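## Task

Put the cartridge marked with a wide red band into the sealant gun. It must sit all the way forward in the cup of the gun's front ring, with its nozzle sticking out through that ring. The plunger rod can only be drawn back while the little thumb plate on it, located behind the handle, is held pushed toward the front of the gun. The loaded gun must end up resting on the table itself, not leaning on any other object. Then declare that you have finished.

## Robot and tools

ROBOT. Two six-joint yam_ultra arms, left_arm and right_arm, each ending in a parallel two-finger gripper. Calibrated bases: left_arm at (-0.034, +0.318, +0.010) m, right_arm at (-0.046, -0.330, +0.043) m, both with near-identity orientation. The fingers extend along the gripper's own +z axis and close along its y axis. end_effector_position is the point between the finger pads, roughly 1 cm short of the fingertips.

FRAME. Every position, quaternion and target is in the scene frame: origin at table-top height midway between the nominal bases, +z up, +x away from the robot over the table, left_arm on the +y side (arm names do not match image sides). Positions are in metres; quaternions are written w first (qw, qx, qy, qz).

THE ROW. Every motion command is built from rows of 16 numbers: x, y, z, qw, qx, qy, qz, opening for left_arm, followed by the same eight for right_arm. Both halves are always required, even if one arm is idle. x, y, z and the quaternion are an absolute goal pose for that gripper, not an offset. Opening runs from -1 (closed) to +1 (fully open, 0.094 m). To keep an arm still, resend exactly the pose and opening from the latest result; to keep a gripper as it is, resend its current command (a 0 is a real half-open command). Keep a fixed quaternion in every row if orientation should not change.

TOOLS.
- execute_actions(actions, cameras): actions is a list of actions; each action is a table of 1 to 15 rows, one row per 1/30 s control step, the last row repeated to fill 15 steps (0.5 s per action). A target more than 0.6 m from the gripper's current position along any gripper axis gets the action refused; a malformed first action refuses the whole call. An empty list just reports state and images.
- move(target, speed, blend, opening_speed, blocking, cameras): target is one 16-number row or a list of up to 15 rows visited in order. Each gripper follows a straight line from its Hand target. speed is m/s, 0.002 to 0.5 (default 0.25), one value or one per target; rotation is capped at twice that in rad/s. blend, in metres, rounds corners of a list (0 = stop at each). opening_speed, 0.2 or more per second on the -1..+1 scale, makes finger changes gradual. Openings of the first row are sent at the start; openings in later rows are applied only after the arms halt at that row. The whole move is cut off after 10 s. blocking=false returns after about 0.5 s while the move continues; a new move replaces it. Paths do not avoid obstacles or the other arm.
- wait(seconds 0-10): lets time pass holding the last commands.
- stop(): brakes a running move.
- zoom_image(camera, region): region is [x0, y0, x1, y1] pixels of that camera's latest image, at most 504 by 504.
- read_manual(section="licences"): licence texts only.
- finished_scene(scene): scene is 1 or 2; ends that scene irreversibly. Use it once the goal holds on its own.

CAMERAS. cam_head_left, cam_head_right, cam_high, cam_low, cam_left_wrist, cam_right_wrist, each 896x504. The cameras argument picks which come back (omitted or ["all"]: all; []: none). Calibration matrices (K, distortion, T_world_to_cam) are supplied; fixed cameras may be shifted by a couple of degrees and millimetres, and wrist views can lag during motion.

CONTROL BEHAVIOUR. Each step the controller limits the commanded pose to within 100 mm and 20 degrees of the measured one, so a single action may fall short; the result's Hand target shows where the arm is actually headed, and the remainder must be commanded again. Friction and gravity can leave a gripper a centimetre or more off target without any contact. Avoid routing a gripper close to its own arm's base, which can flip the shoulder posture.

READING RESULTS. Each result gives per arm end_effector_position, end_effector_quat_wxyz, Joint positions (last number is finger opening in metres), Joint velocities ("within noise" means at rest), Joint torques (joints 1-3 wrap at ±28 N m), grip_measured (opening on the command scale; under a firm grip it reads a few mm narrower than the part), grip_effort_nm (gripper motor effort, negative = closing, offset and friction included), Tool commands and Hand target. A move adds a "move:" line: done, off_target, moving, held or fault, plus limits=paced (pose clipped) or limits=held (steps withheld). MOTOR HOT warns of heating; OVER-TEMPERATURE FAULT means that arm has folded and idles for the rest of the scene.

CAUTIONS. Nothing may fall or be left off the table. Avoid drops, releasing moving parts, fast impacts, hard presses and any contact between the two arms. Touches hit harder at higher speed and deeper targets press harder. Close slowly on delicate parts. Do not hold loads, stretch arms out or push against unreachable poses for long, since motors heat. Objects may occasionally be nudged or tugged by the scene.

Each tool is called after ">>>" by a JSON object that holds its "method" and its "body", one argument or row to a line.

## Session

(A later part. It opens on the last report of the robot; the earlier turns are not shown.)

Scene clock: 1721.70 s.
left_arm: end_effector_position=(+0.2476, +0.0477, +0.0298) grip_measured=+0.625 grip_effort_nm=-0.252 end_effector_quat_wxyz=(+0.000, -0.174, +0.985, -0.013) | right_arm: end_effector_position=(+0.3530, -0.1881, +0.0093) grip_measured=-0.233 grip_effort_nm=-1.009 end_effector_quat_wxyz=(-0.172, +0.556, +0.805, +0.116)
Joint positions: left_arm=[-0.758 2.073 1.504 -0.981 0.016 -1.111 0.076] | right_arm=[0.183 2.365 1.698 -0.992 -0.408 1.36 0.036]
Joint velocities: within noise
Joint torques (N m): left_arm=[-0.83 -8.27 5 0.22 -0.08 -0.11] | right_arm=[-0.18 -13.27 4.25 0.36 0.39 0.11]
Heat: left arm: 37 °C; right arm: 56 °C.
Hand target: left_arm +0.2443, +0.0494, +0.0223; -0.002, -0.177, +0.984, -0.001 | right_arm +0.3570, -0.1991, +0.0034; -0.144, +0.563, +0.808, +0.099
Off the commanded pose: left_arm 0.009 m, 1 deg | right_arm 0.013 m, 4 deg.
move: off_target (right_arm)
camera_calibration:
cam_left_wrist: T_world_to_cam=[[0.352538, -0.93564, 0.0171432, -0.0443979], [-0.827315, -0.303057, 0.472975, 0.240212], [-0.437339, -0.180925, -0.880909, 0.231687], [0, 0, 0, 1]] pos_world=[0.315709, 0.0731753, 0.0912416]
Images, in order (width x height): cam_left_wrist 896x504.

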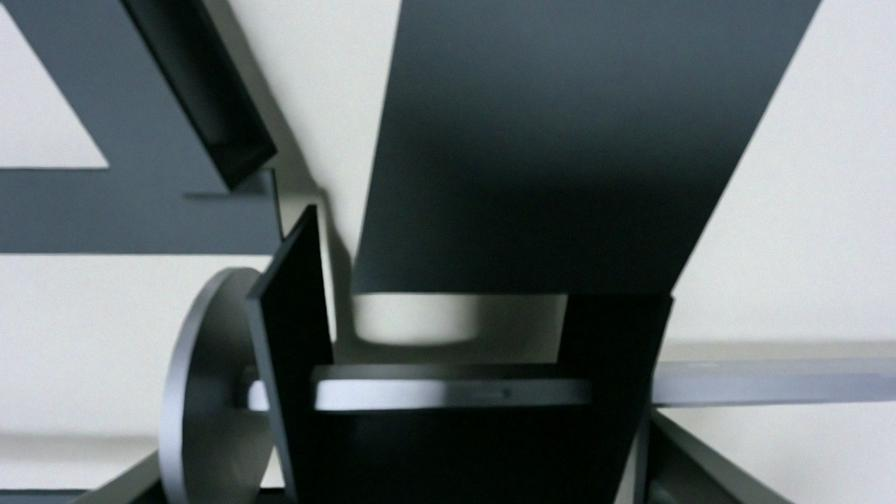

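>>> {"method": "move", "body": {
  "target": [
    [0.2445,0.0495,0.022,0,-0.1762,0.9843,0,0.35,0.3570,-0.1990,0.003,-0.1425,0.5627,0.8081,0.0992,-0.6]
  ],
  "speed": 0.05,
  "opening_speed": 0.3,
  "cameras": ["cam_left_wrist"]
}}

Scene clock: 1738.20 s.
left_arm: end_effector_position=(+0.2471, +0.0512, +0.0293) grip_measured=+0.353 grip_effort_nm=-0.188 end_effector_quat_wxyz=(+0.001, -0.181, +0.983, -0.005) | right_arm: end_effector_position=(+0.3542, -0.1905, +0.0094) grip_measured=-0.233 grip_effort_nm=-1.009 end_effector_quat_wxyz=(-0.168, +0.556, +0.806, +0.115)
Joint positions: left_arm=[-0.758 2.073 1.502 -0.99 0.003 -1.125 0.064] | right_arm=[0.18 2.363 1.698 -0.991 -0.401 1.359 0.036]
Joint velocities: within noise
Joint torques (N m): left_arm=[-0.73 -8.12 5.04 0.26 -0.12 -0.06] | right_arm=[-0.17 -13.2 4.21 0.37 0.31 0.11]
Heat: left arm: 37 °C; right arm: 56 °C.
Hand target: left_arm +0.2454, +0.0507, +0.0223; +0.003, -0.180, +0.984, +0.002 | right_arm +0.3575, -0.2000, +0.0035; -0.143, +0.563, +0.808, +0.100
Off the commanded pose: left_arm 0.008 m, 1 deg | right_arm 0.011 m, 3 deg.
move: off_target (right_arm)
camera_calibration:
cam_left_wrist: T_world_to_cam=[[0.36558, -0.930777, 0.0021482, -0.0439547], [-0.823154, -0.32223, 0.467532, 0.241161], [-0.434476, -0.172689, -0.883974, 0.230684], [0, 0, 0, 1]] pos_world=[0.314808, 0.0766337, 0.0912622]
Images, in order (width x height): cam_left_wrist 896x504.

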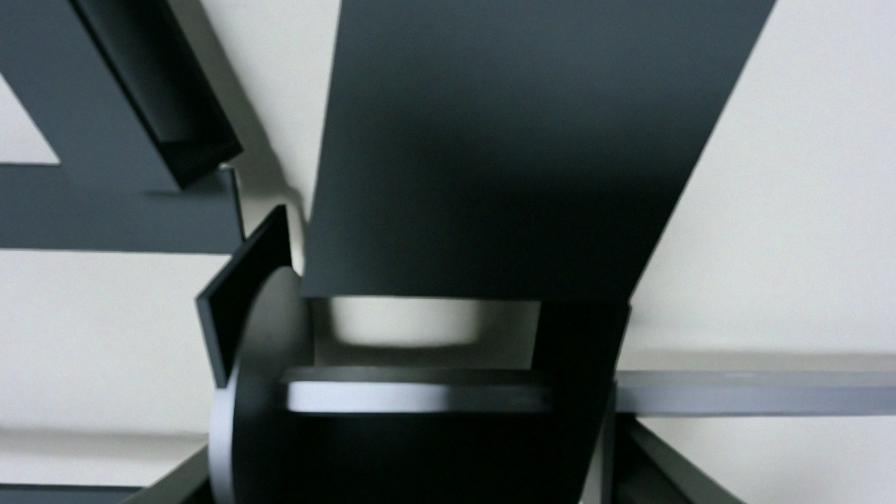

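>>> {"method": "move", "body": {
  "target": [
    [0.2460,0.0490,0.022,0,-0.1762,0.9843,0,0.0,0.3570,-0.1990,0.003,-0.1425,0.5627,0.8081,0.0992,-0.6]
  ],
  "speed": 0.05,
  "opening_speed": 0.3,
  "cameras": ["cam_left_wrist"]
}}

Scene clock: 1752.93 s.
left_arm: end_effector_position=(+0.2457, +0.0536, +0.0293) grip_measured=+0.182 grip_effort_nm=-1.018 end_effector_quat_wxyz=(+0.000, -0.176, +0.984, +0.001) | right_arm: end_effector_position=(+0.3542, -0.1905, +0.0094) grip_measured=-0.233 grip_effort_nm=-1.009 end_effector_quat_wxyz=(-0.168, +0.556, +0.806, +0.115)
Joint positions: left_arm=[-0.758 2.073 1.502 -1.001 -0.001 -1.114 0.056] | right_arm=[0.18 2.363 1.698 -0.991 -0.401 1.359 0.036]
Joint velocities: within noise
Joint torques (N m): left_arm=[-0.69 -7.73 5.5 0.36 0.03 0.04] | right_arm=[0.08 -13.18 4.22 0.36 0.32 0.12]
Heat: left arm: 37 °C; right arm: 54 °C.
Hand target: left_arm +0.2458, +0.0490, +0.0222; +0.000, -0.172, +0.985, +0.000 | right_arm +0.3569, -0.1990, +0.0033; -0.144, +0.563, +0.808, +0.099
Off the commanded pose: left_arm 0.009 m, 0 deg | right_arm 0.011 m, 3 deg.
move: off_target (right_arm)
camera_calibration:
cam_left_wrist: T_world_to_cam=[[0.355563, -0.934604, -0.00953204, -0.0381795], [-0.824449, -0.318427, 0.467855, 0.240927], [-0.440295, -0.158494, -0.883754, 0.231163], [0, 0, 0, 1]] pos_world=[0.313987, 0.0776729, 0.0912087]
Images, in order (width x height): cam_left_wrist 896x504.

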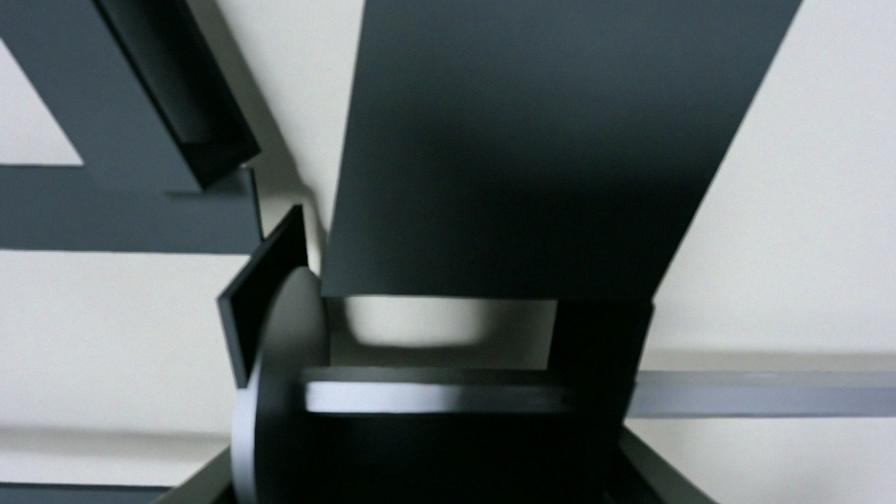

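>>> {"method": "move", "body": {
  "target": [
    [0.2460,0.0490,0.022,0,-0.1762,0.9843,0,0.65,0.3545,-0.1935,0.003,-0.1425,0.5627,0.8081,0.0992,0.3],
    [0.2460,0.0510,0.150,0,-0.1762,0.9843,0,0.65,0.3620,-0.2110,0.060,-0.1425,0.5627,0.8081,0.0992,0.3]
  ],
  "speed": 0.1,
  "opening_speed": 0.8,
  "cameras": ["cam_left_wrist","cam_right_wrist"]
}}

Scene clock: 1771.27 s.
left_arm: end_effector_position=(+0.2465, +0.0502, +0.1271) grip_measured=+0.648 grip_effort_nm=0.105 end_effector_quat_wxyz=(-0.015, -0.177, +0.984, +0.016) | right_arm: end_effector_position=(+0.3540, -0.2116, +0.0392) grip_measured=+0.298 grip_effort_nm=0.134 end_effector_quat_wxyz=(-0.160, +0.568, +0.802, +0.085)
Joint positions: left_arm=[-0.76 2.073 1.895 -1.435 0.006 -1.117 0.077] | right_arm=[0.153 2.33 1.776 -1.14 -0.344 1.351 0.061]
Joint velocities: within noise
Joint torques (N m): left_arm=[-0.4 -12.22 8.09 -0.16 0.05 -0.04] | right_arm=[-0.59 -15.69 8.05 -0.24 -0.07 -0.17]
Heat: left arm: 38 °C; right arm: 53 °C.
Hand target: left_arm +0.2451, +0.0492, +0.1491; -0.003, -0.176, +0.984, -0.002 | right_arm +0.3626, -0.2152, +0.0582; -0.140, +0.563, +0.809, +0.096
Off the commanded pose: left_arm 0.023 m, 3 deg | right_arm 0.022 m, 3 deg.
move: off_target (left_arm, right_arm)
camera_calibration:
cam_left_wrist: T_world_to_cam=[[0.356221, -0.933383, -0.0436234, -0.0366418], [-0.807032, -0.330859, 0.489114, 0.18836], [-0.470964, -0.139027, -0.871128, 0.322341], [0, 0, 0, 1]] pos_world=[0.316876, 0.072934, 0.187072]
cam_right_wrist: T_world_to_cam=[[-0.941793, -0.330664, 0.0607262, 0.261466], [-0.195615, 0.685875, 0.700935, 0.227038], [-0.273425, 0.648257, -0.710635, 0.344423], [0, 0, 0, 1]] pos_world=[0.384833, -0.292537, 0.0697425]
Images, in order (width x height): cam_left_wrist 896x504, cam_right_wrist 896x504.

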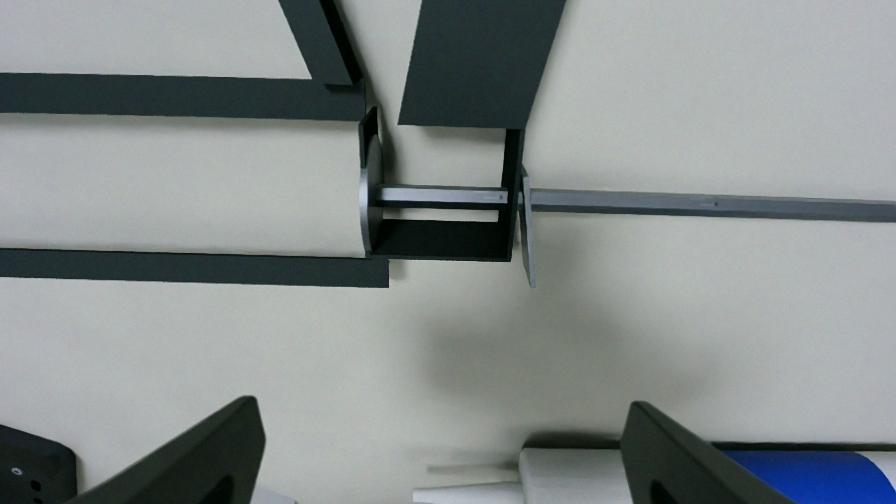

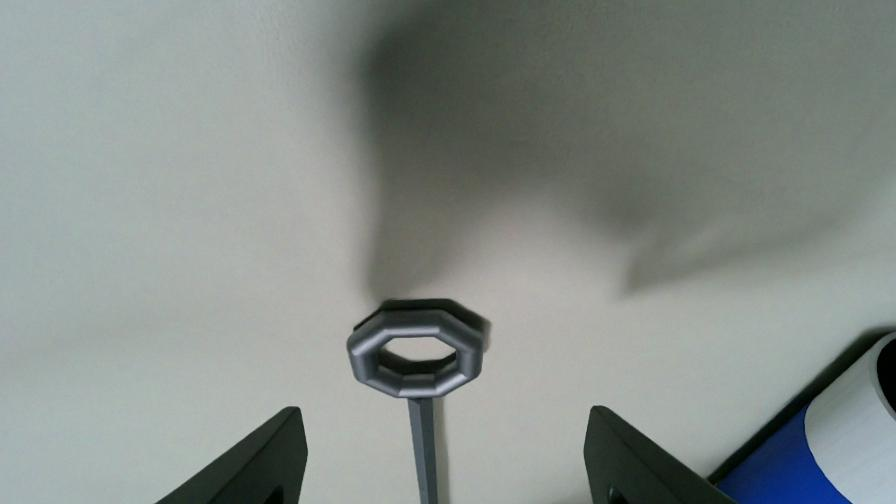

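>>> {"method": "move", "body": {
  "target": [
    [0.2400,0.0700,0.180,0,-0.1762,0.9843,0,0.3,0.3620,-0.2300,0.150,-0.1425,0.5627,0.8081,0.0992,0.35],
    [0.1600,0.1300,0.230,0.383,0,0.924,0,0.3,0.3300,-0.3200,0.200,0.383,0,0.924,0,0.35]
  ],
  "speed": 0.2,
  "cameras": ["cam_left_wrist","cam_right_wrist","cam_high"]
}}

Scene clock: 1835.93 s.
left_arm: end_effector_position=(+0.1536, +0.1292, +0.2199) grip_measured=+0.302 grip_effort_nm=-0.076 end_effector_quat_wxyz=(+0.358, +0.017, +0.933, +0.019) | right_arm: end_effector_position=(+0.3286, -0.3140, +0.1918) grip_measured=+0.348 grip_effort_nm=0.129 end_effector_quat_wxyz=(+0.362, +0.006, +0.932, +0.004)
Joint positions: left_arm=[-1.232 1.254 1.177 -1.231 -0.693 -1.103 0.061] | right_arm=[0.068 1.335 0.923 -0.417 0.035 0.055 0.063]
Joint velocities: within noise
Joint torques (N m): left_arm=[-0.44 -5 5.48 0.87 -0.77 -0.01] | right_arm=[-0.64 -6.69 6.12 1.81 -0.08 -0.18]
Heat: left arm: 40 °C; right arm: 50 °C.
Hand target: left_arm +0.1590, +0.1281, +0.2301; +0.385, +0.005, +0.923, +0.002 | right_arm +0.3308, -0.3150, +0.1988; +0.381, +0.001, +0.924, +0.005
Off the commanded pose: left_arm 0.012 m, 4 deg | right_arm 0.010 m, 3 deg.
move: off_target (left_arm, right_arm)
camera_calibration:
cam_left_wrist: T_world_to_cam=[[-0.00571454, -0.998936, -0.045762, 0.138791], [-0.969987, 0.016662, -0.242587, 0.235196], [0.243092, 0.0430023, -0.96905, 0.258773], [0, 0, 0, 1]] pos_world=[0.166025, 0.123597, 0.314171]
cam_right_wrist: T_world_to_cam=[[-0.0255823, -0.99959, -0.0128512, -0.302653], [-0.947526, 0.0283435, -0.31842, 0.421431], [0.318654, 0.00403091, -0.947863, 0.160917], [0, 0, 0, 1]] pos_world=[0.340297, -0.315122, 0.28283]
Images, in order (width x height): cam_high 896x504, cam_left_wrist 896x504, cam_right_wrist 896x504.

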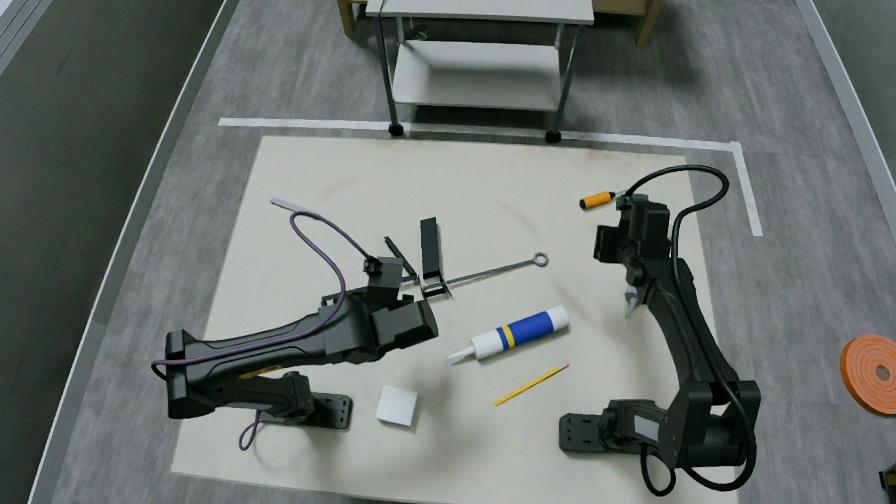

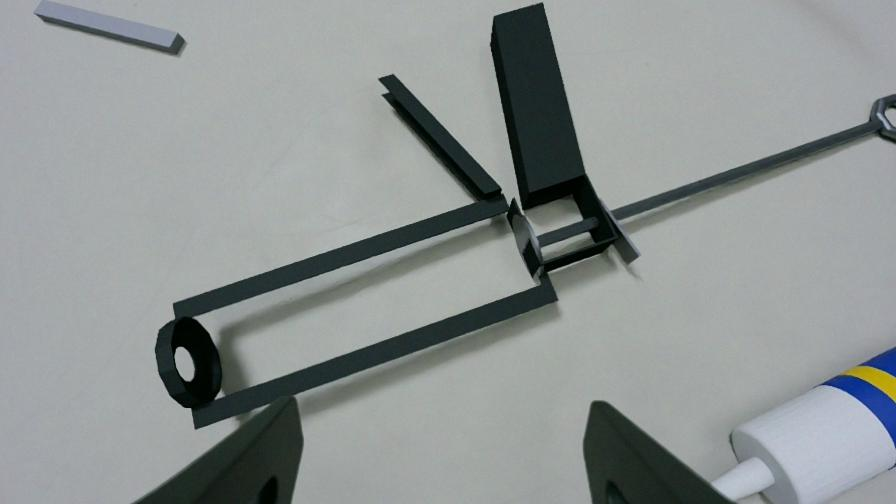

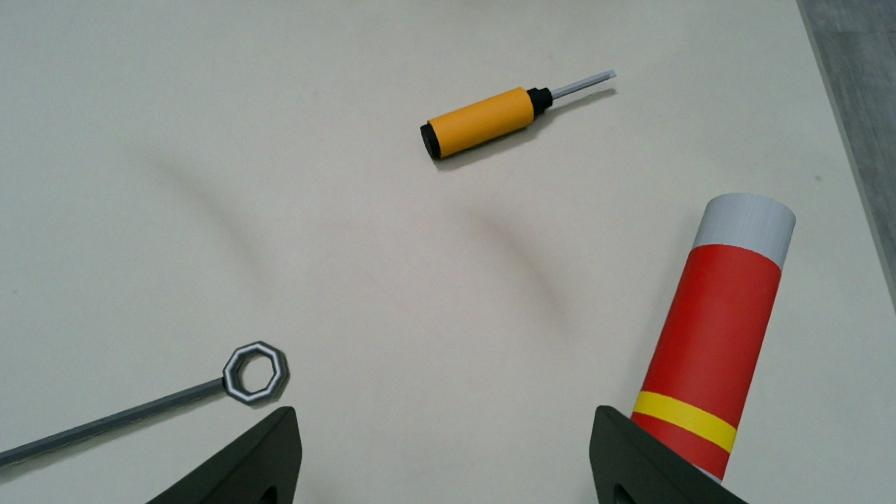

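>>> {"method": "move", "body": {
  "target": [
    [0.1600,0.1900,0.260,0.383,0,0.924,0,0.3,0.3430,-0.4500,0.120,0,0.2504,0.9681,0,0.35],
    [0.1000,0.2600,0.260,0.383,0,0.924,0,0.3,0.3430,-0.4500,0.075,0,0.2504,0.9681,0,0.35]
  ],
  "speed": 0.2,
  "cameras": ["cam_right_wrist","cam_high"]
}}

Scene clock: 1925.00 s.
left_arm: end_effector_position=(+0.1054, +0.2538, +0.2632) grip_measured=+0.302 grip_effort_nm=-0.076 end_effector_quat_wxyz=(+0.368, +0.000, +0.928, -0.063) | right_arm: end_effector_position=(+0.3420, -0.4487, +0.0831) grip_measured=+0.348 grip_effort_nm=0.134 end_effector_quat_wxyz=(+0.002, +0.244, +0.970, +0.002)
Joint positions: left_arm=[-1.203 0.701 1.128 -1.543 -0.639 -1.053 0.061] | right_arm=[-0.289 2.124 1.666 -1.109 -0.003 0.192 0.063]
Joint velocities: within noise
Joint torques (N m): left_arm=[0.57 1.14 5.75 0.52 -0.25 0.13] | right_arm=[-0.31 -10.56 5.42 0.38 -0.03 0.13]
Heat: left arm: 34 °C; right arm: 45 °C.
Hand target: left_arm +0.1025, +0.2613, +0.2614; +0.362, +0.008, +0.931, -0.048 | right_arm +0.3421, -0.4499, +0.0766; +0.000, +0.253, +0.967, +0.002
Off the commanded pose: left_arm 0.009 m, 7 deg | right_arm 0.008 m, 1 deg.
joint sent to its limit (left arm) — joint 4 (wrist pitch), lower limit. The joint targets are off in orientation, not in position.
move: off_target (left_arm)
camera_calibration:
cam_right_wrist: T_world_to_cam=[[-0.485502, -0.874213, 0.00630943, -0.226326], [-0.798841, 0.446552, 0.403043, 0.480173], [-0.355163, 0.190638, -0.915159, 0.365659], [0, 0, 0, 1]] pos_world=[0.403569, -0.481987, 0.142534]
Images, in order (width x height): cam_high 896x504, cam_right_wrist 896x504.

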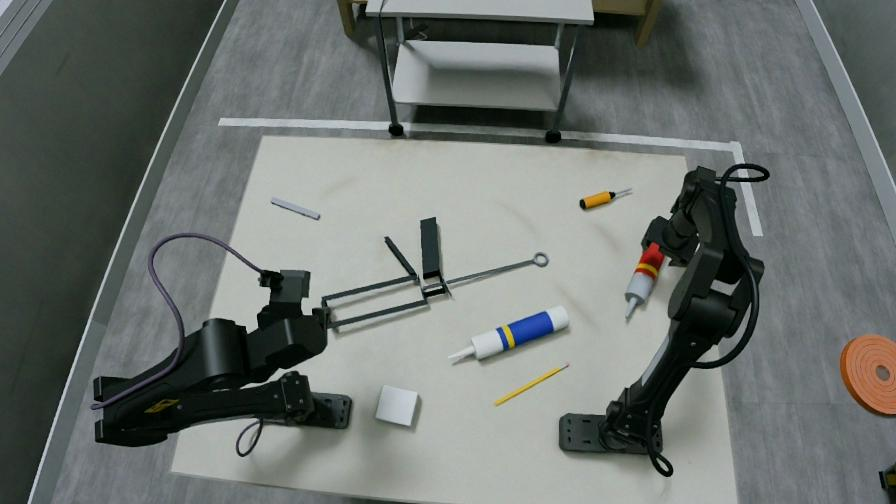

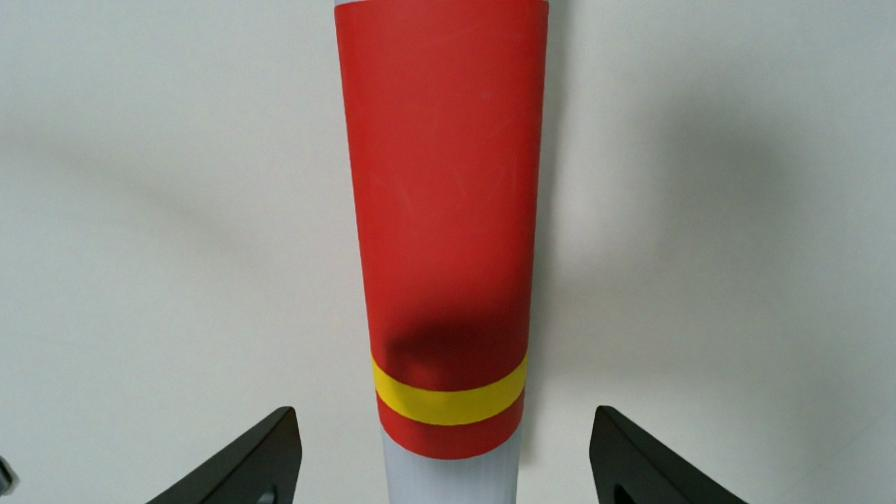

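>>> {"method": "move", "body": {
  "target": [
    [0.1000,0.2600,0.260,0.368,0,0.928,-0.063,0.3,0.3470,-0.4525,0.024,0,0.2504,0.9681,0,0.35]
  ],
  "speed": 0.08,
  "cameras": ["cam_right_wrist"]
}}

>>> {"method": "move", "body": {
  "target": [
    [0.1000,0.2600,0.260,0.368,0,0.928,-0.063,0.3,0.3470,-0.4525,0.024,0,0.2504,0.9681,0,-0.15]
  ],
  "speed": 0.08,
  "opening_speed": 0.4,
  "cameras": ["cam_right_wrist"]
}}

Scene clock: 1945.50 s.
left_arm: end_effector_position=(+0.1022, +0.2506, +0.2640) grip_measured=+0.302 grip_effort_nm=-0.071 end_effector_quat_wxyz=(+0.367, +0.002, +0.927, -0.079) | right_arm: end_effector_position=(+0.3482, -0.4506, +0.0322) grip_measured=+0.348 grip_effort_nm=0.129 end_effector_quat_wxyz=(+0.004, +0.244, +0.970, +0.002)
Joint positions: left_arm=[-1.238 0.688 1.128 -1.544 -0.638 -1.079 0.061] | right_arm=[-0.289 2.204 1.583 -0.942 -0.003 0.192 0.063]
Joint velocities: within noise
Joint torques (N m): left_arm=[-0.43 0.35 4.53 0.52 -0.41 -0.14] | right_arm=[-0.34 -10.71 5.09 0.39 0.02 0.07]
Heat: left arm: 33 °C; right arm: 49 °C.
Hand target: left_arm +0.1002, +0.2594, +0.2599; +0.366, +0.004, +0.928, -0.065 | right_arm +0.3464, -0.4523, +0.0242; +0.000, +0.250, +0.968, +0.000
Off the commanded pose: left_arm 0.010 m, 2 deg | right_arm 0.009 m, 1 deg.
joint sent to its limit (left arm) — joint 4 (wrist pitch), lower limit. The joint targets still meet the commanded pose.
move: done
camera_calibration:
cam_right_wrist: T_world_to_cam=[[-0.485527, -0.874205, 0.00537266, -0.224636], [-0.800603, 0.447101, 0.398918, 0.507515], [-0.351138, 0.189384, -0.916971, 0.319741], [0, 0, 0, 1]] pos_world=[0.409524, -0.483842, 0.0919436]
Images, in order (width x height): cam_right_wrist 896x504.

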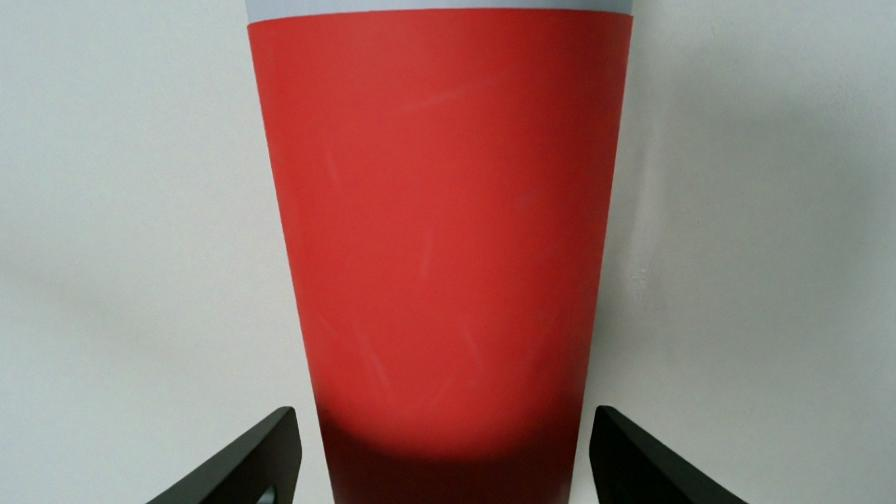

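Scene clock: 1947.27 s.
left_arm: end_effector_position=(+0.1022, +0.2506, +0.2640) grip_measured=+0.302 grip_effort_nm=-0.071 end_effector_quat_wxyz=(+0.367, +0.001, +0.927, -0.080) | right_arm: end_effector_position=(+0.3481, -0.4511, +0.0322) grip_measured=+0.014 grip_effort_nm=-1.004 end_effector_quat_wxyz=(+0.004, +0.243, +0.970, +0.000)
Joint positions: left_arm=[-1.238 0.688 1.128 -1.544 -0.638 -1.082 0.061] | right_arm=[-0.289 2.204 1.583 -0.942 0 0.188 0.048]
Joint velocities: within noise
Joint torques (N m): left_arm=[-0.4 0.58 4.49 0.51 -0.4 -0.13] | right_arm=[-0.35 -10.54 5.38 0.37 0.02 0.07]
Heat: left arm: 33 °C; right arm: 49 °C.
Hand target: left_arm +0.1006, +0.2598, +0.2601; +0.367, +0.001, +0.928, -0.065 | right_arm +0.3466, -0.4529, +0.0242; +0.000, +0.249, +0.969, -0.002
Off the commanded pose: left_arm 0.010 m, 2 deg | right_arm 0.008 m, 1 deg.
joint sent to its limit (left arm) — joint 4 (wrist pitch), lower limit. The joint targets still meet the commanded pose.
move: done
camera_calibration:
cam_right_wrist: T_world_to_cam=[[-0.482858, -0.875658, 0.00839986, -0.226854], [-0.801598, 0.44584, 0.398331, 0.507415], [-0.352547, 0.185604, -0.917203, 0.318575], [0, 0, 0, 1]] pos_world=[0.409517, -0.484001, 0.0919842]
Images, in order (width x height): cam_right_wrist 896x504.

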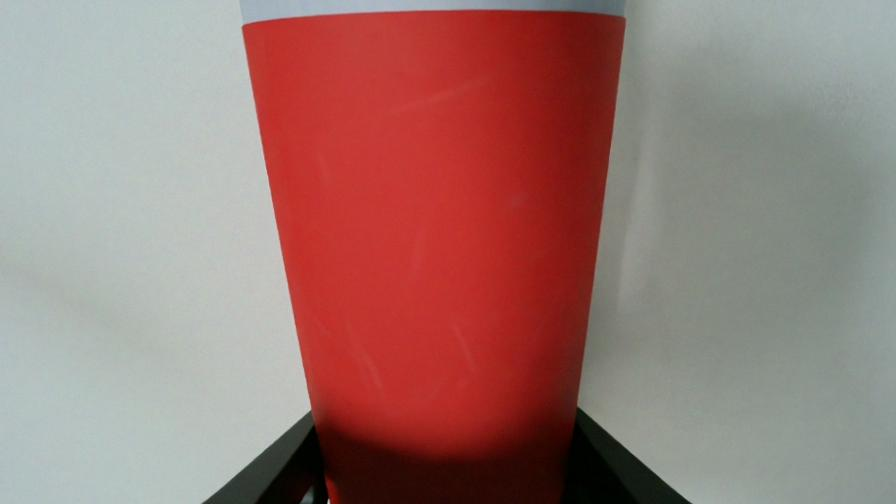

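>>> {"method": "move", "body": {
  "target": [
    [0.1000,0.2600,0.260,0.368,0,0.928,-0.063,0.3,0.3470,-0.4525,0.140,0,0.2504,0.9681,0,-0.15],
    [0.1000,0.2600,0.260,0.368,0,0.928,-0.063,0.3,0.2700,-0.1400,0.150,0,0.5807,0.8141,0,-0.15],
    [0.1000,0.2600,0.260,0.368,0,0.928,-0.063,0.3,0.2560,-0.0980,0.110,0,0.5807,0.8141,0,-0.15]
  ],
  "speed": 0.15,
  "blend": 0.03,
  "cameras": ["cam_right_wrist","cam_high","cam_left_wrist","cam_head_left"]
}}

Scene clock: 1962.13 s.
left_arm: end_effector_position=(+0.1022, +0.2506, +0.2640) grip_measured=+0.302 grip_effort_nm=-0.081 end_effector_quat_wxyz=(+0.367, +0.000, +0.927, -0.080) | right_arm: end_effector_position=(+0.2544, -0.0998, +0.1076) grip_measured=+0.014 grip_effort_nm=-1.004 end_effector_quat_wxyz=(-0.004, +0.573, +0.819, -0.008)
Joint positions: left_arm=[-1.238 0.688 1.128 -1.544 -0.638 -1.083 0.061] | right_arm=[0.662 2.018 1.604 -1.175 -0.003 1.87 0.048]
Joint velocities: within noise
Joint torques (N m): left_arm=[-0.32 0.61 4.49 0.53 -0.41 -0.1] | right_arm=[0.02 -10.96 6.19 0.19 0.11 0.13]
Heat: left arm: 32 °C; right arm: 49 °C.
Hand target: left_arm +0.1006, +0.2598, +0.2601; +0.367, +0.000, +0.928, -0.065 | right_arm +0.2567, -0.1010, +0.1097; +0.004, +0.579, +0.815, -0.006
Off the commanded pose: left_arm 0.010 m, 2 deg | right_arm 0.003 m, 1 deg.
joint sent to its limit (left arm) — joint 4 (wrist pitch), lower limit. The joint targets still meet the commanded pose.
move: done; blend cut to 0.0298 m at target 2
camera_calibration:
cam_left_wrist: T_world_to_cam=[[-0.0470669, -0.987677, 0.149259, 0.211712], [-0.964655, 0.00615789, -0.263443, 0.201627], [0.259278, -0.156383, -0.953058, 0.35284], [0, 0, 0, 1]] pos_world=[0.112982, 0.26304, 0.357794]
cam_right_wrist: T_world_to_cam=[[-0.943468, -0.330221, 0.0286909, 0.204318], [-0.291372, 0.867501, 0.403167, 0.157484], [-0.158024, 0.372016, -0.914676, 0.258321], [0, 0, 0, 1]] pos_world=[0.279475, -0.165246, 0.166925]
Images, in order (width x height): cam_head_left 896x504, cam_high 896x504, cam_left_wrist 896x504, cam_right_wrist 896x504.

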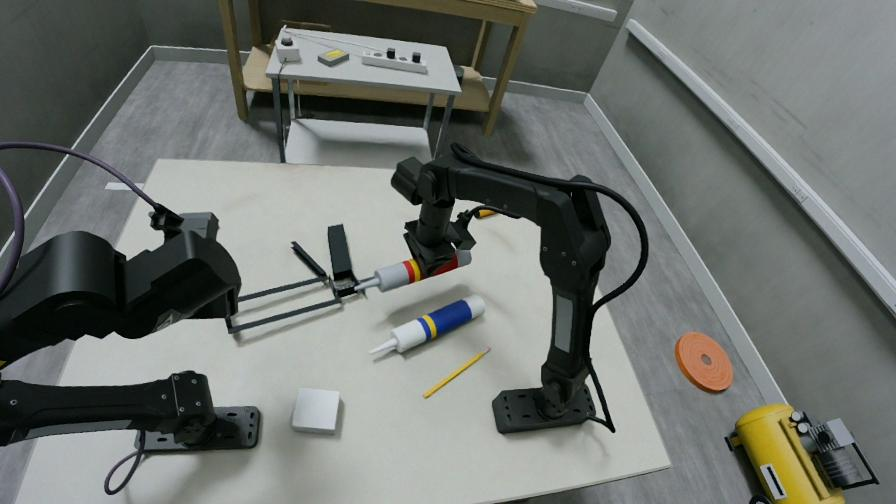

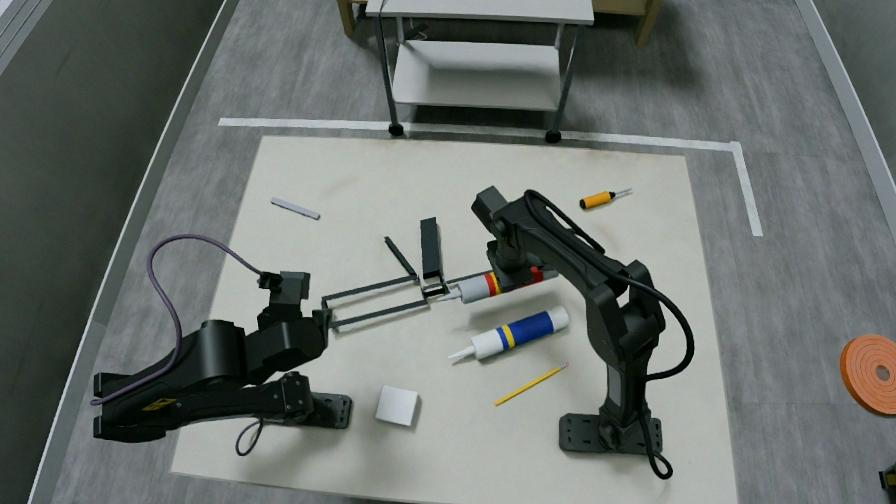

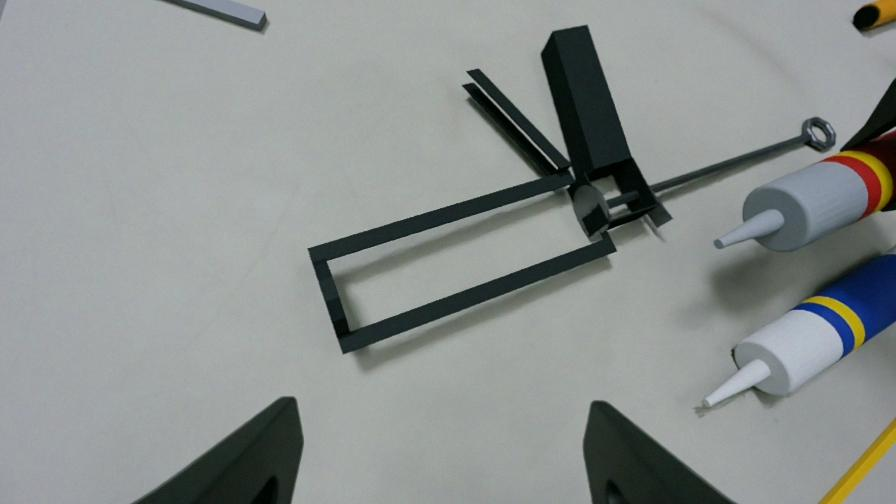

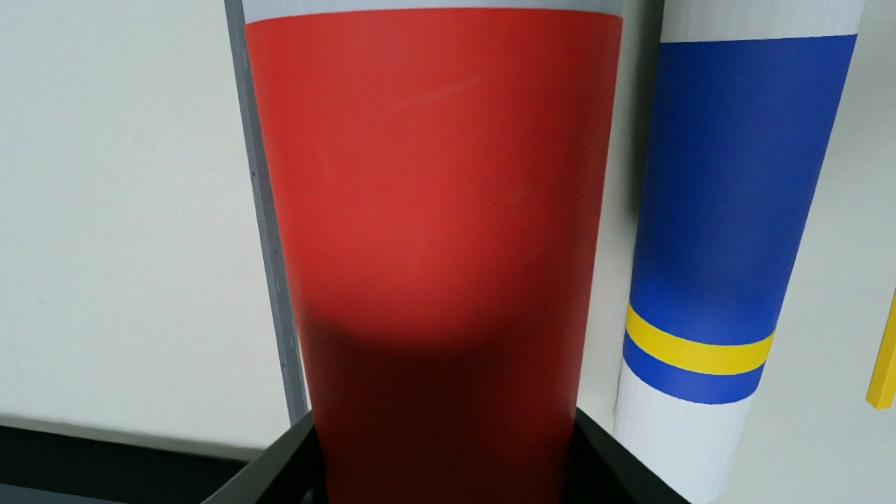

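>>> {"method": "move", "body": {
  "target": [
    [0.1000,0.2600,0.260,0.368,0,0.928,-0.063,0.3,0.2440,-0.1030,0.080,0,0.5807,0.8141,0,-0.15],
    [0.1000,0.2600,0.260,0.368,0,0.928,-0.063,0.3,0.2440,-0.1030,0.034,0,0.5807,0.8141,0,-0.15]
  ],
  "speed": 0.08,
  "cameras": ["cam_right_wrist","cam_low"]
}}

Scene clock: 1985.83 s.
left_arm: end_effector_position=(+0.1022, +0.2506, +0.2640) grip_measured=+0.302 grip_effort_nm=-0.076 end_effector_quat_wxyz=(+0.367, +0.000, +0.927, -0.080) | right_arm: end_effector_position=(+0.2441, -0.1084, +0.0335) grip_measured=+0.014 grip_effort_nm=-1.009 end_effector_quat_wxyz=(-0.003, +0.584, +0.812, -0.005)
Joint positions: left_arm=[-1.238 0.688 1.128 -1.544 -0.638 -1.083 0.061] | right_arm=[0.66 2.053 1.346 -0.876 -0.003 1.894 0.048]
Joint velocities: within noise
Joint torques (N m): left_arm=[-0.39 0.68 4.51 0.53 -0.39 -0.11] | right_arm=[0.65 -10.67 5.59 0.27 0.02 0.12]
Heat: left arm: 32 °C; right arm: 50 °C.
Hand target: left_arm +0.1006, +0.2598, +0.2601; +0.367, +0.001, +0.928, -0.065 | right_arm +0.2445, -0.1053, +0.0347; +0.000, +0.586, +0.810, +0.000
Off the commanded pose: left_arm 0.010 m, 2 deg | right_arm 0.005 m, 1 deg.
joint sent to its limit (left arm) — joint 4 (wrist pitch), lower limit. The joint targets still meet the commanded pose.
move: done
camera_calibration:
cam_right_wrist: T_world_to_cam=[[-0.951888, -0.305595, 0.0228407, 0.198854], [-0.270711, 0.873473, 0.404673, 0.187291], [-0.143617, 0.37902, -0.914176, 0.189312], [0, 0, 0, 1]] pos_world=[0.267177, -0.174578, 0.0927308]
Images, in order (width x height): cam_low 896x504, cam_right_wrist 896x504.

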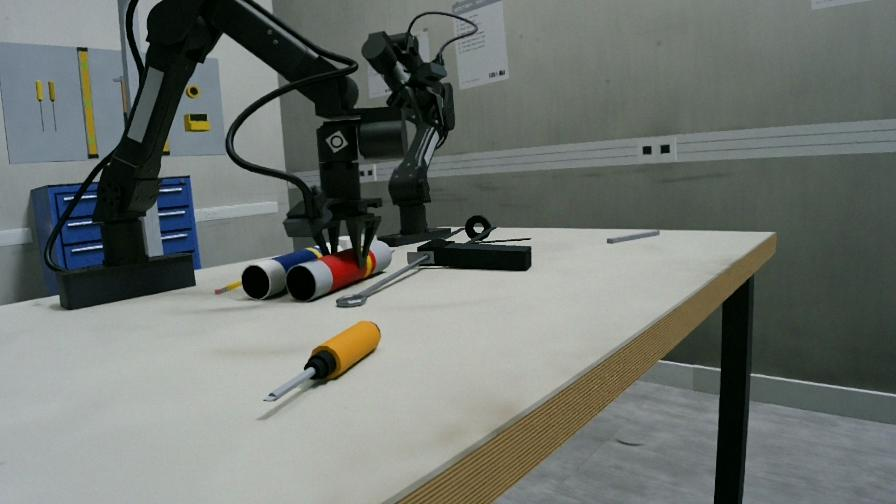

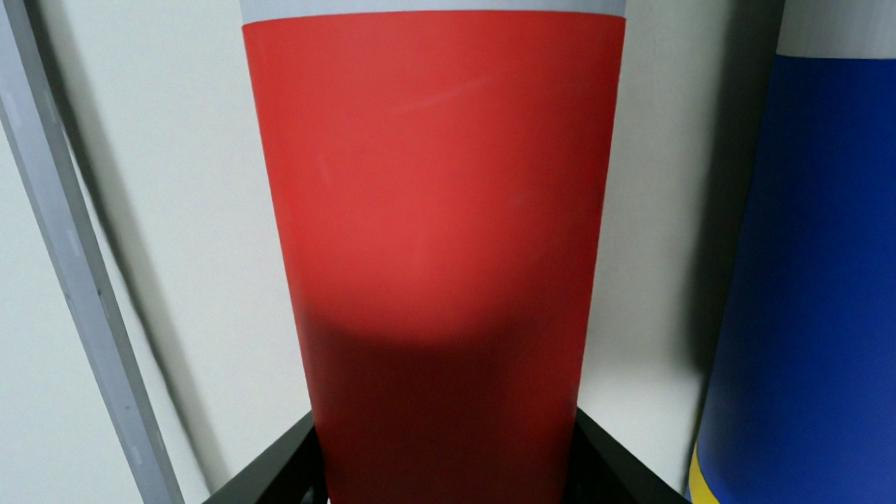

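Good. Lower slightly, open slowly.

>>> {"method": "move", "body": {
  "target": [
    [0.1000,0.2600,0.260,0.368,0,0.928,-0.063,0.3,0.2440,-0.1050,0.026,0,0.5807,0.8141,0,-0.15],
    [0.1000,0.2600,0.260,0.368,0,0.928,-0.063,0.3,0.2440,-0.1050,0.026,0,0.5807,0.8141,0,0.35]
  ],
  "speed": 0.05,
  "opening_speed": 0.5,
  "cameras": ["cam_right_wrist"]
}}

>>> {"method": "move", "body": {
  "target": [
    [0.1000,0.2600,0.260,0.368,0,0.928,-0.063,0.3,0.2440,-0.1050,0.160,0,0.5807,0.8141,0,0.35],
    [0.1600,0.1700,0.260,0.368,0,0.928,-0.063,0.3,0.3000,-0.3300,0.200,0,0.5807,0.8141,0,0.35]
  ],
  "speed": 0.2,
  "cameras": ["cam_right_wrist","cam_high","cam_left_wrist"]
}}

Scene clock: 2001.40 s.
left_arm: end_effector_position=(+0.1022, +0.2506, +0.2640) grip_measured=+0.302 grip_effort_nm=-0.081 end_effector_quat_wxyz=(+0.367, +0.000, +0.927, -0.080) | right_arm: end_effector_position=(+0.2481, -0.1046, +0.0321) grip_measured=+0.348 grip_effort_nm=0.134 end_effector_quat_wxyz=(+0.000, +0.583, +0.812, +0.007)
Joint positions: left_arm=[-1.238 0.688 1.128 -1.544 -0.638 -1.083 0.061] | right_arm=[0.662 2.053 1.34 -0.845 -0.003 1.894 0.063]
Joint velocities: within noise
Joint torques (N m): left_arm=[-0.34 0.65 4.57 0.53 -0.43 -0.11] | right_arm=[0.75 -9.59 4.77 0.31 0.02 -0.01]
Heat: left arm: 32 °C; right arm: 47 °C.
Hand target: left_arm +0.1006, +0.2598, +0.2601; +0.367, +0.001, +0.928, -0.065 | right_arm +0.2437, -0.1047, +0.0261; +0.000, +0.580, +0.815, +0.000
Off the commanded pose: left_arm 0.010 m, 2 deg | right_arm 0.007 m, 1 deg.
joint sent to its limit (left arm) — joint 4 (wrist pitch), lower limit. The joint targets still meet the commanded pose.
move: done
camera_calibration:
cam_right_wrist: T_world_to_cam=[[-0.951638, -0.307222, -0.000321546, 0.204302], [-0.280036, 0.866997, 0.412184, 0.187079], [-0.126353, 0.39234, -0.9111, 0.184224], [0, 0, 0, 1]] pos_world=[0.270088, -0.171709, 0.0908011]
Images, in order (width x height): cam_right_wrist 896x504.

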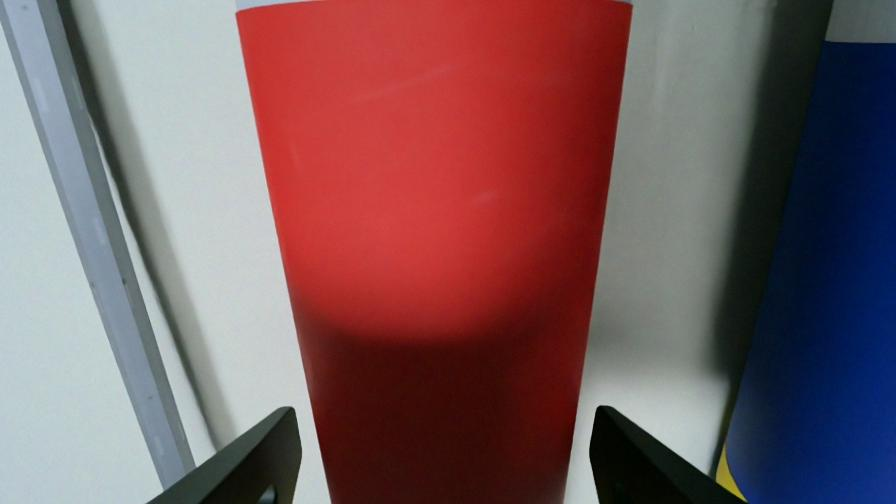

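Scene clock: 2004.77 s.
left_arm: end_effector_position=(+0.1522, +0.1794, +0.2428) grip_measured=+0.302 grip_effort_nm=-0.081 end_effector_quat_wxyz=(+0.349, +0.013, +0.936, -0.029) | right_arm: end_effector_position=(+0.2990, -0.3273, +0.1980) grip_measured=+0.348 grip_effort_nm=0.134 end_effector_quat_wxyz=(+0.001, +0.586, +0.811, +0.005)
Joint positions: left_arm=[-1.074 1.006 1.126 -1.239 -0.576 -0.912 0.061] | right_arm=[0.013 1.851 1.735 -1.448 -0.007 1.252 0.063]
Joint velocities: within noise
Joint torques (N m): left_arm=[0.57 -1.16 8.79 1.3 -0.24 0.16] | right_arm=[0.36 -7.76 8.59 -0.02 -0.06 -0.17]
Heat: left arm: 32 °C; right arm: 47 °C.
Hand target: left_arm +0.1587, +0.1688, +0.2585; +0.366, +0.006, +0.929, -0.059 | right_arm +0.3003, -0.3250, +0.1999; -0.004, +0.577, +0.816, +0.004
Off the commanded pose: left_arm 0.021 m, 5 deg | right_arm 0.003 m, 1 deg.
move: off_target (left_arm)
camera_calibration:
cam_left_wrist: T_world_to_cam=[[-0.0331257, -0.998393, 0.0459849, 0.171725], [-0.974035, 0.021939, -0.225331, 0.23398], [0.22396, -0.0522552, -0.973196, 0.300153], [0, 0, 0, 1]] pos_world=[0.166371, 0.182, 0.336935]
cam_right_wrist: T_world_to_cam=[[-0.953506, -0.301366, 0.00229348, 0.186356], [-0.274067, 0.870249, 0.409333, 0.325884], [-0.125355, 0.389673, -0.912382, 0.428256], [0, 0, 0, 1]] pos_world=[0.320689, -0.394318, 0.25691]
Images, in order (width x height): cam_high 896x504, cam_left_wrist 896x504, cam_right_wrist 896x504.

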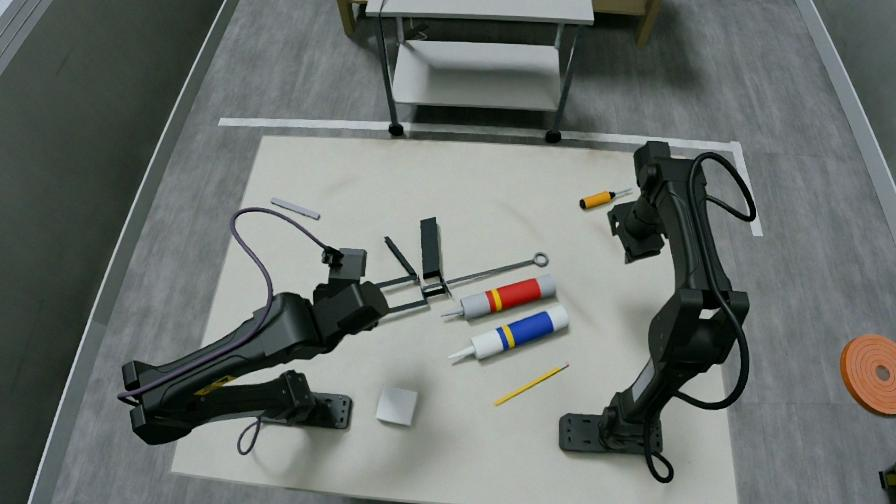

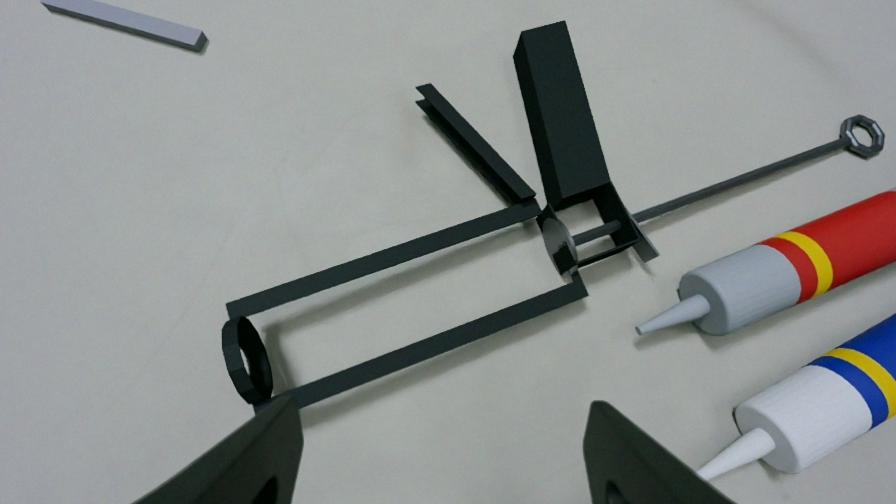

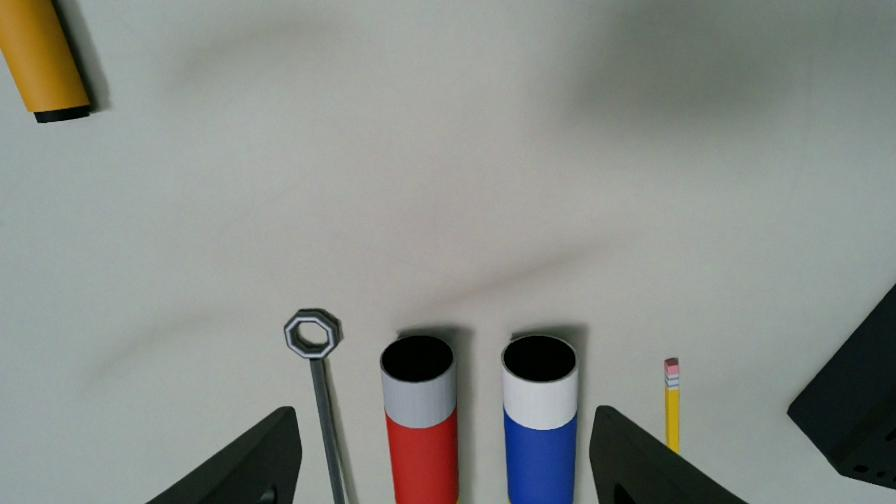

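>>> {"method": "move", "body": {
  "target": [
    [0.2300,-0.0500,0.2000,0,0.5757,0.8177,0,0.35,0.2600,-0.4300,0.220,0,0.2504,0.9681,0,0.35],
    [0.2310,-0.1080,0.1100,0,0.5757,0.8177,0,0.35,0.2600,-0.4300,0.220,0,0.2504,0.9681,0,0.35]
  ],
  "speed": 0.15,
  "cameras": ["cam_left_wrist","cam_high"]
}}

Scene clock: 2036.37 s.
left_arm: end_effector_position=(+0.2356, -0.1026, +0.1083) grip_measured=+0.348 grip_effort_nm=0.105 end_effector_quat_wxyz=(+0.046, +0.579, +0.814, -0.005) | right_arm: end_effector_position=(+0.2662, -0.4316, +0.2107) grip_measured=+0.348 grip_effort_nm=0.134 end_effector_quat_wxyz=(-0.007, +0.258, +0.966, +0.003)
Joint positions: left_arm=[-1.01 2.544 2.622 -1.56 -0.026 0.225 0.063] | right_arm=[-0.309 1.811 1.735 -1.508 -0.005 0.201 0.063]
Joint velocities: within noise
Joint torques (N m): left_arm=[-0.2 -10.89 8.18 0.1 0.12 -0.15] | right_arm=[-0.54 -11.04 6.22 -0.02 0 -0.17]
Heat: left arm: 32 °C; right arm: 45 °C.
Hand target: left_arm +0.2325, -0.1044, +0.1087; +0.041, +0.574, +0.818, -0.012 | right_arm +0.2603, -0.4319, +0.2203; +0.001, +0.254, +0.967, +0.002
Off the commanded pose: left_arm 0.007 m, 5 deg | right_arm 0.011 m, 1 deg.
joint sent to its limit (left arm) — joint 4 (wrist pitch), lower limit. The joint targets are off in position and orientation.
move: off_target (left_arm, right_arm)
camera_calibration:
cam_left_wrist: T_world_to_cam=[[-0.939115, -0.339745, -0.0513484, 0.190693], [-0.331611, 0.857026, 0.394386, 0.15836], [-0.0899839, 0.387402, -0.917509, 0.248849], [0, 0, 0, 1]] pos_world=[0.253989, -0.167336, 0.175658]
Images, in order (width x height): cam_high 896x504, cam_left_wrist 896x504.

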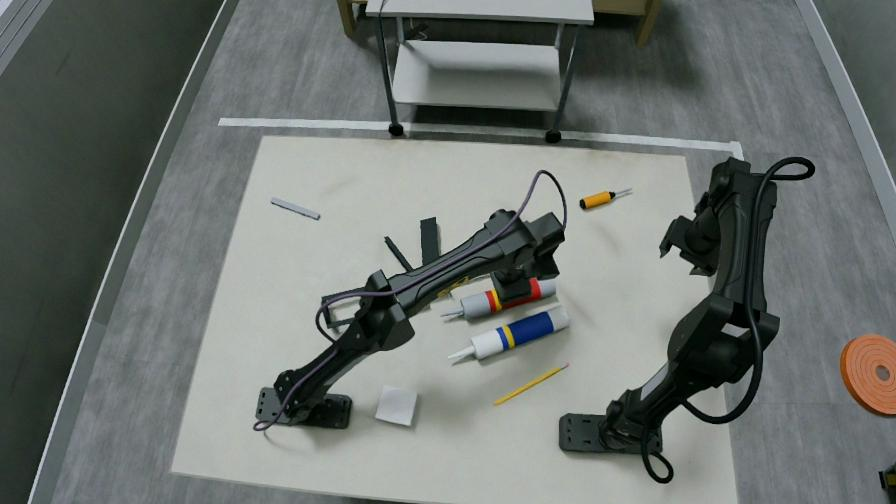

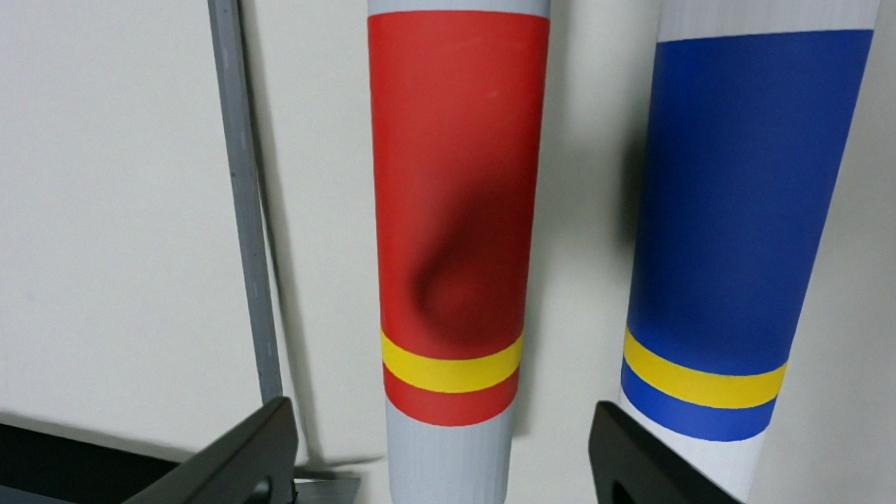

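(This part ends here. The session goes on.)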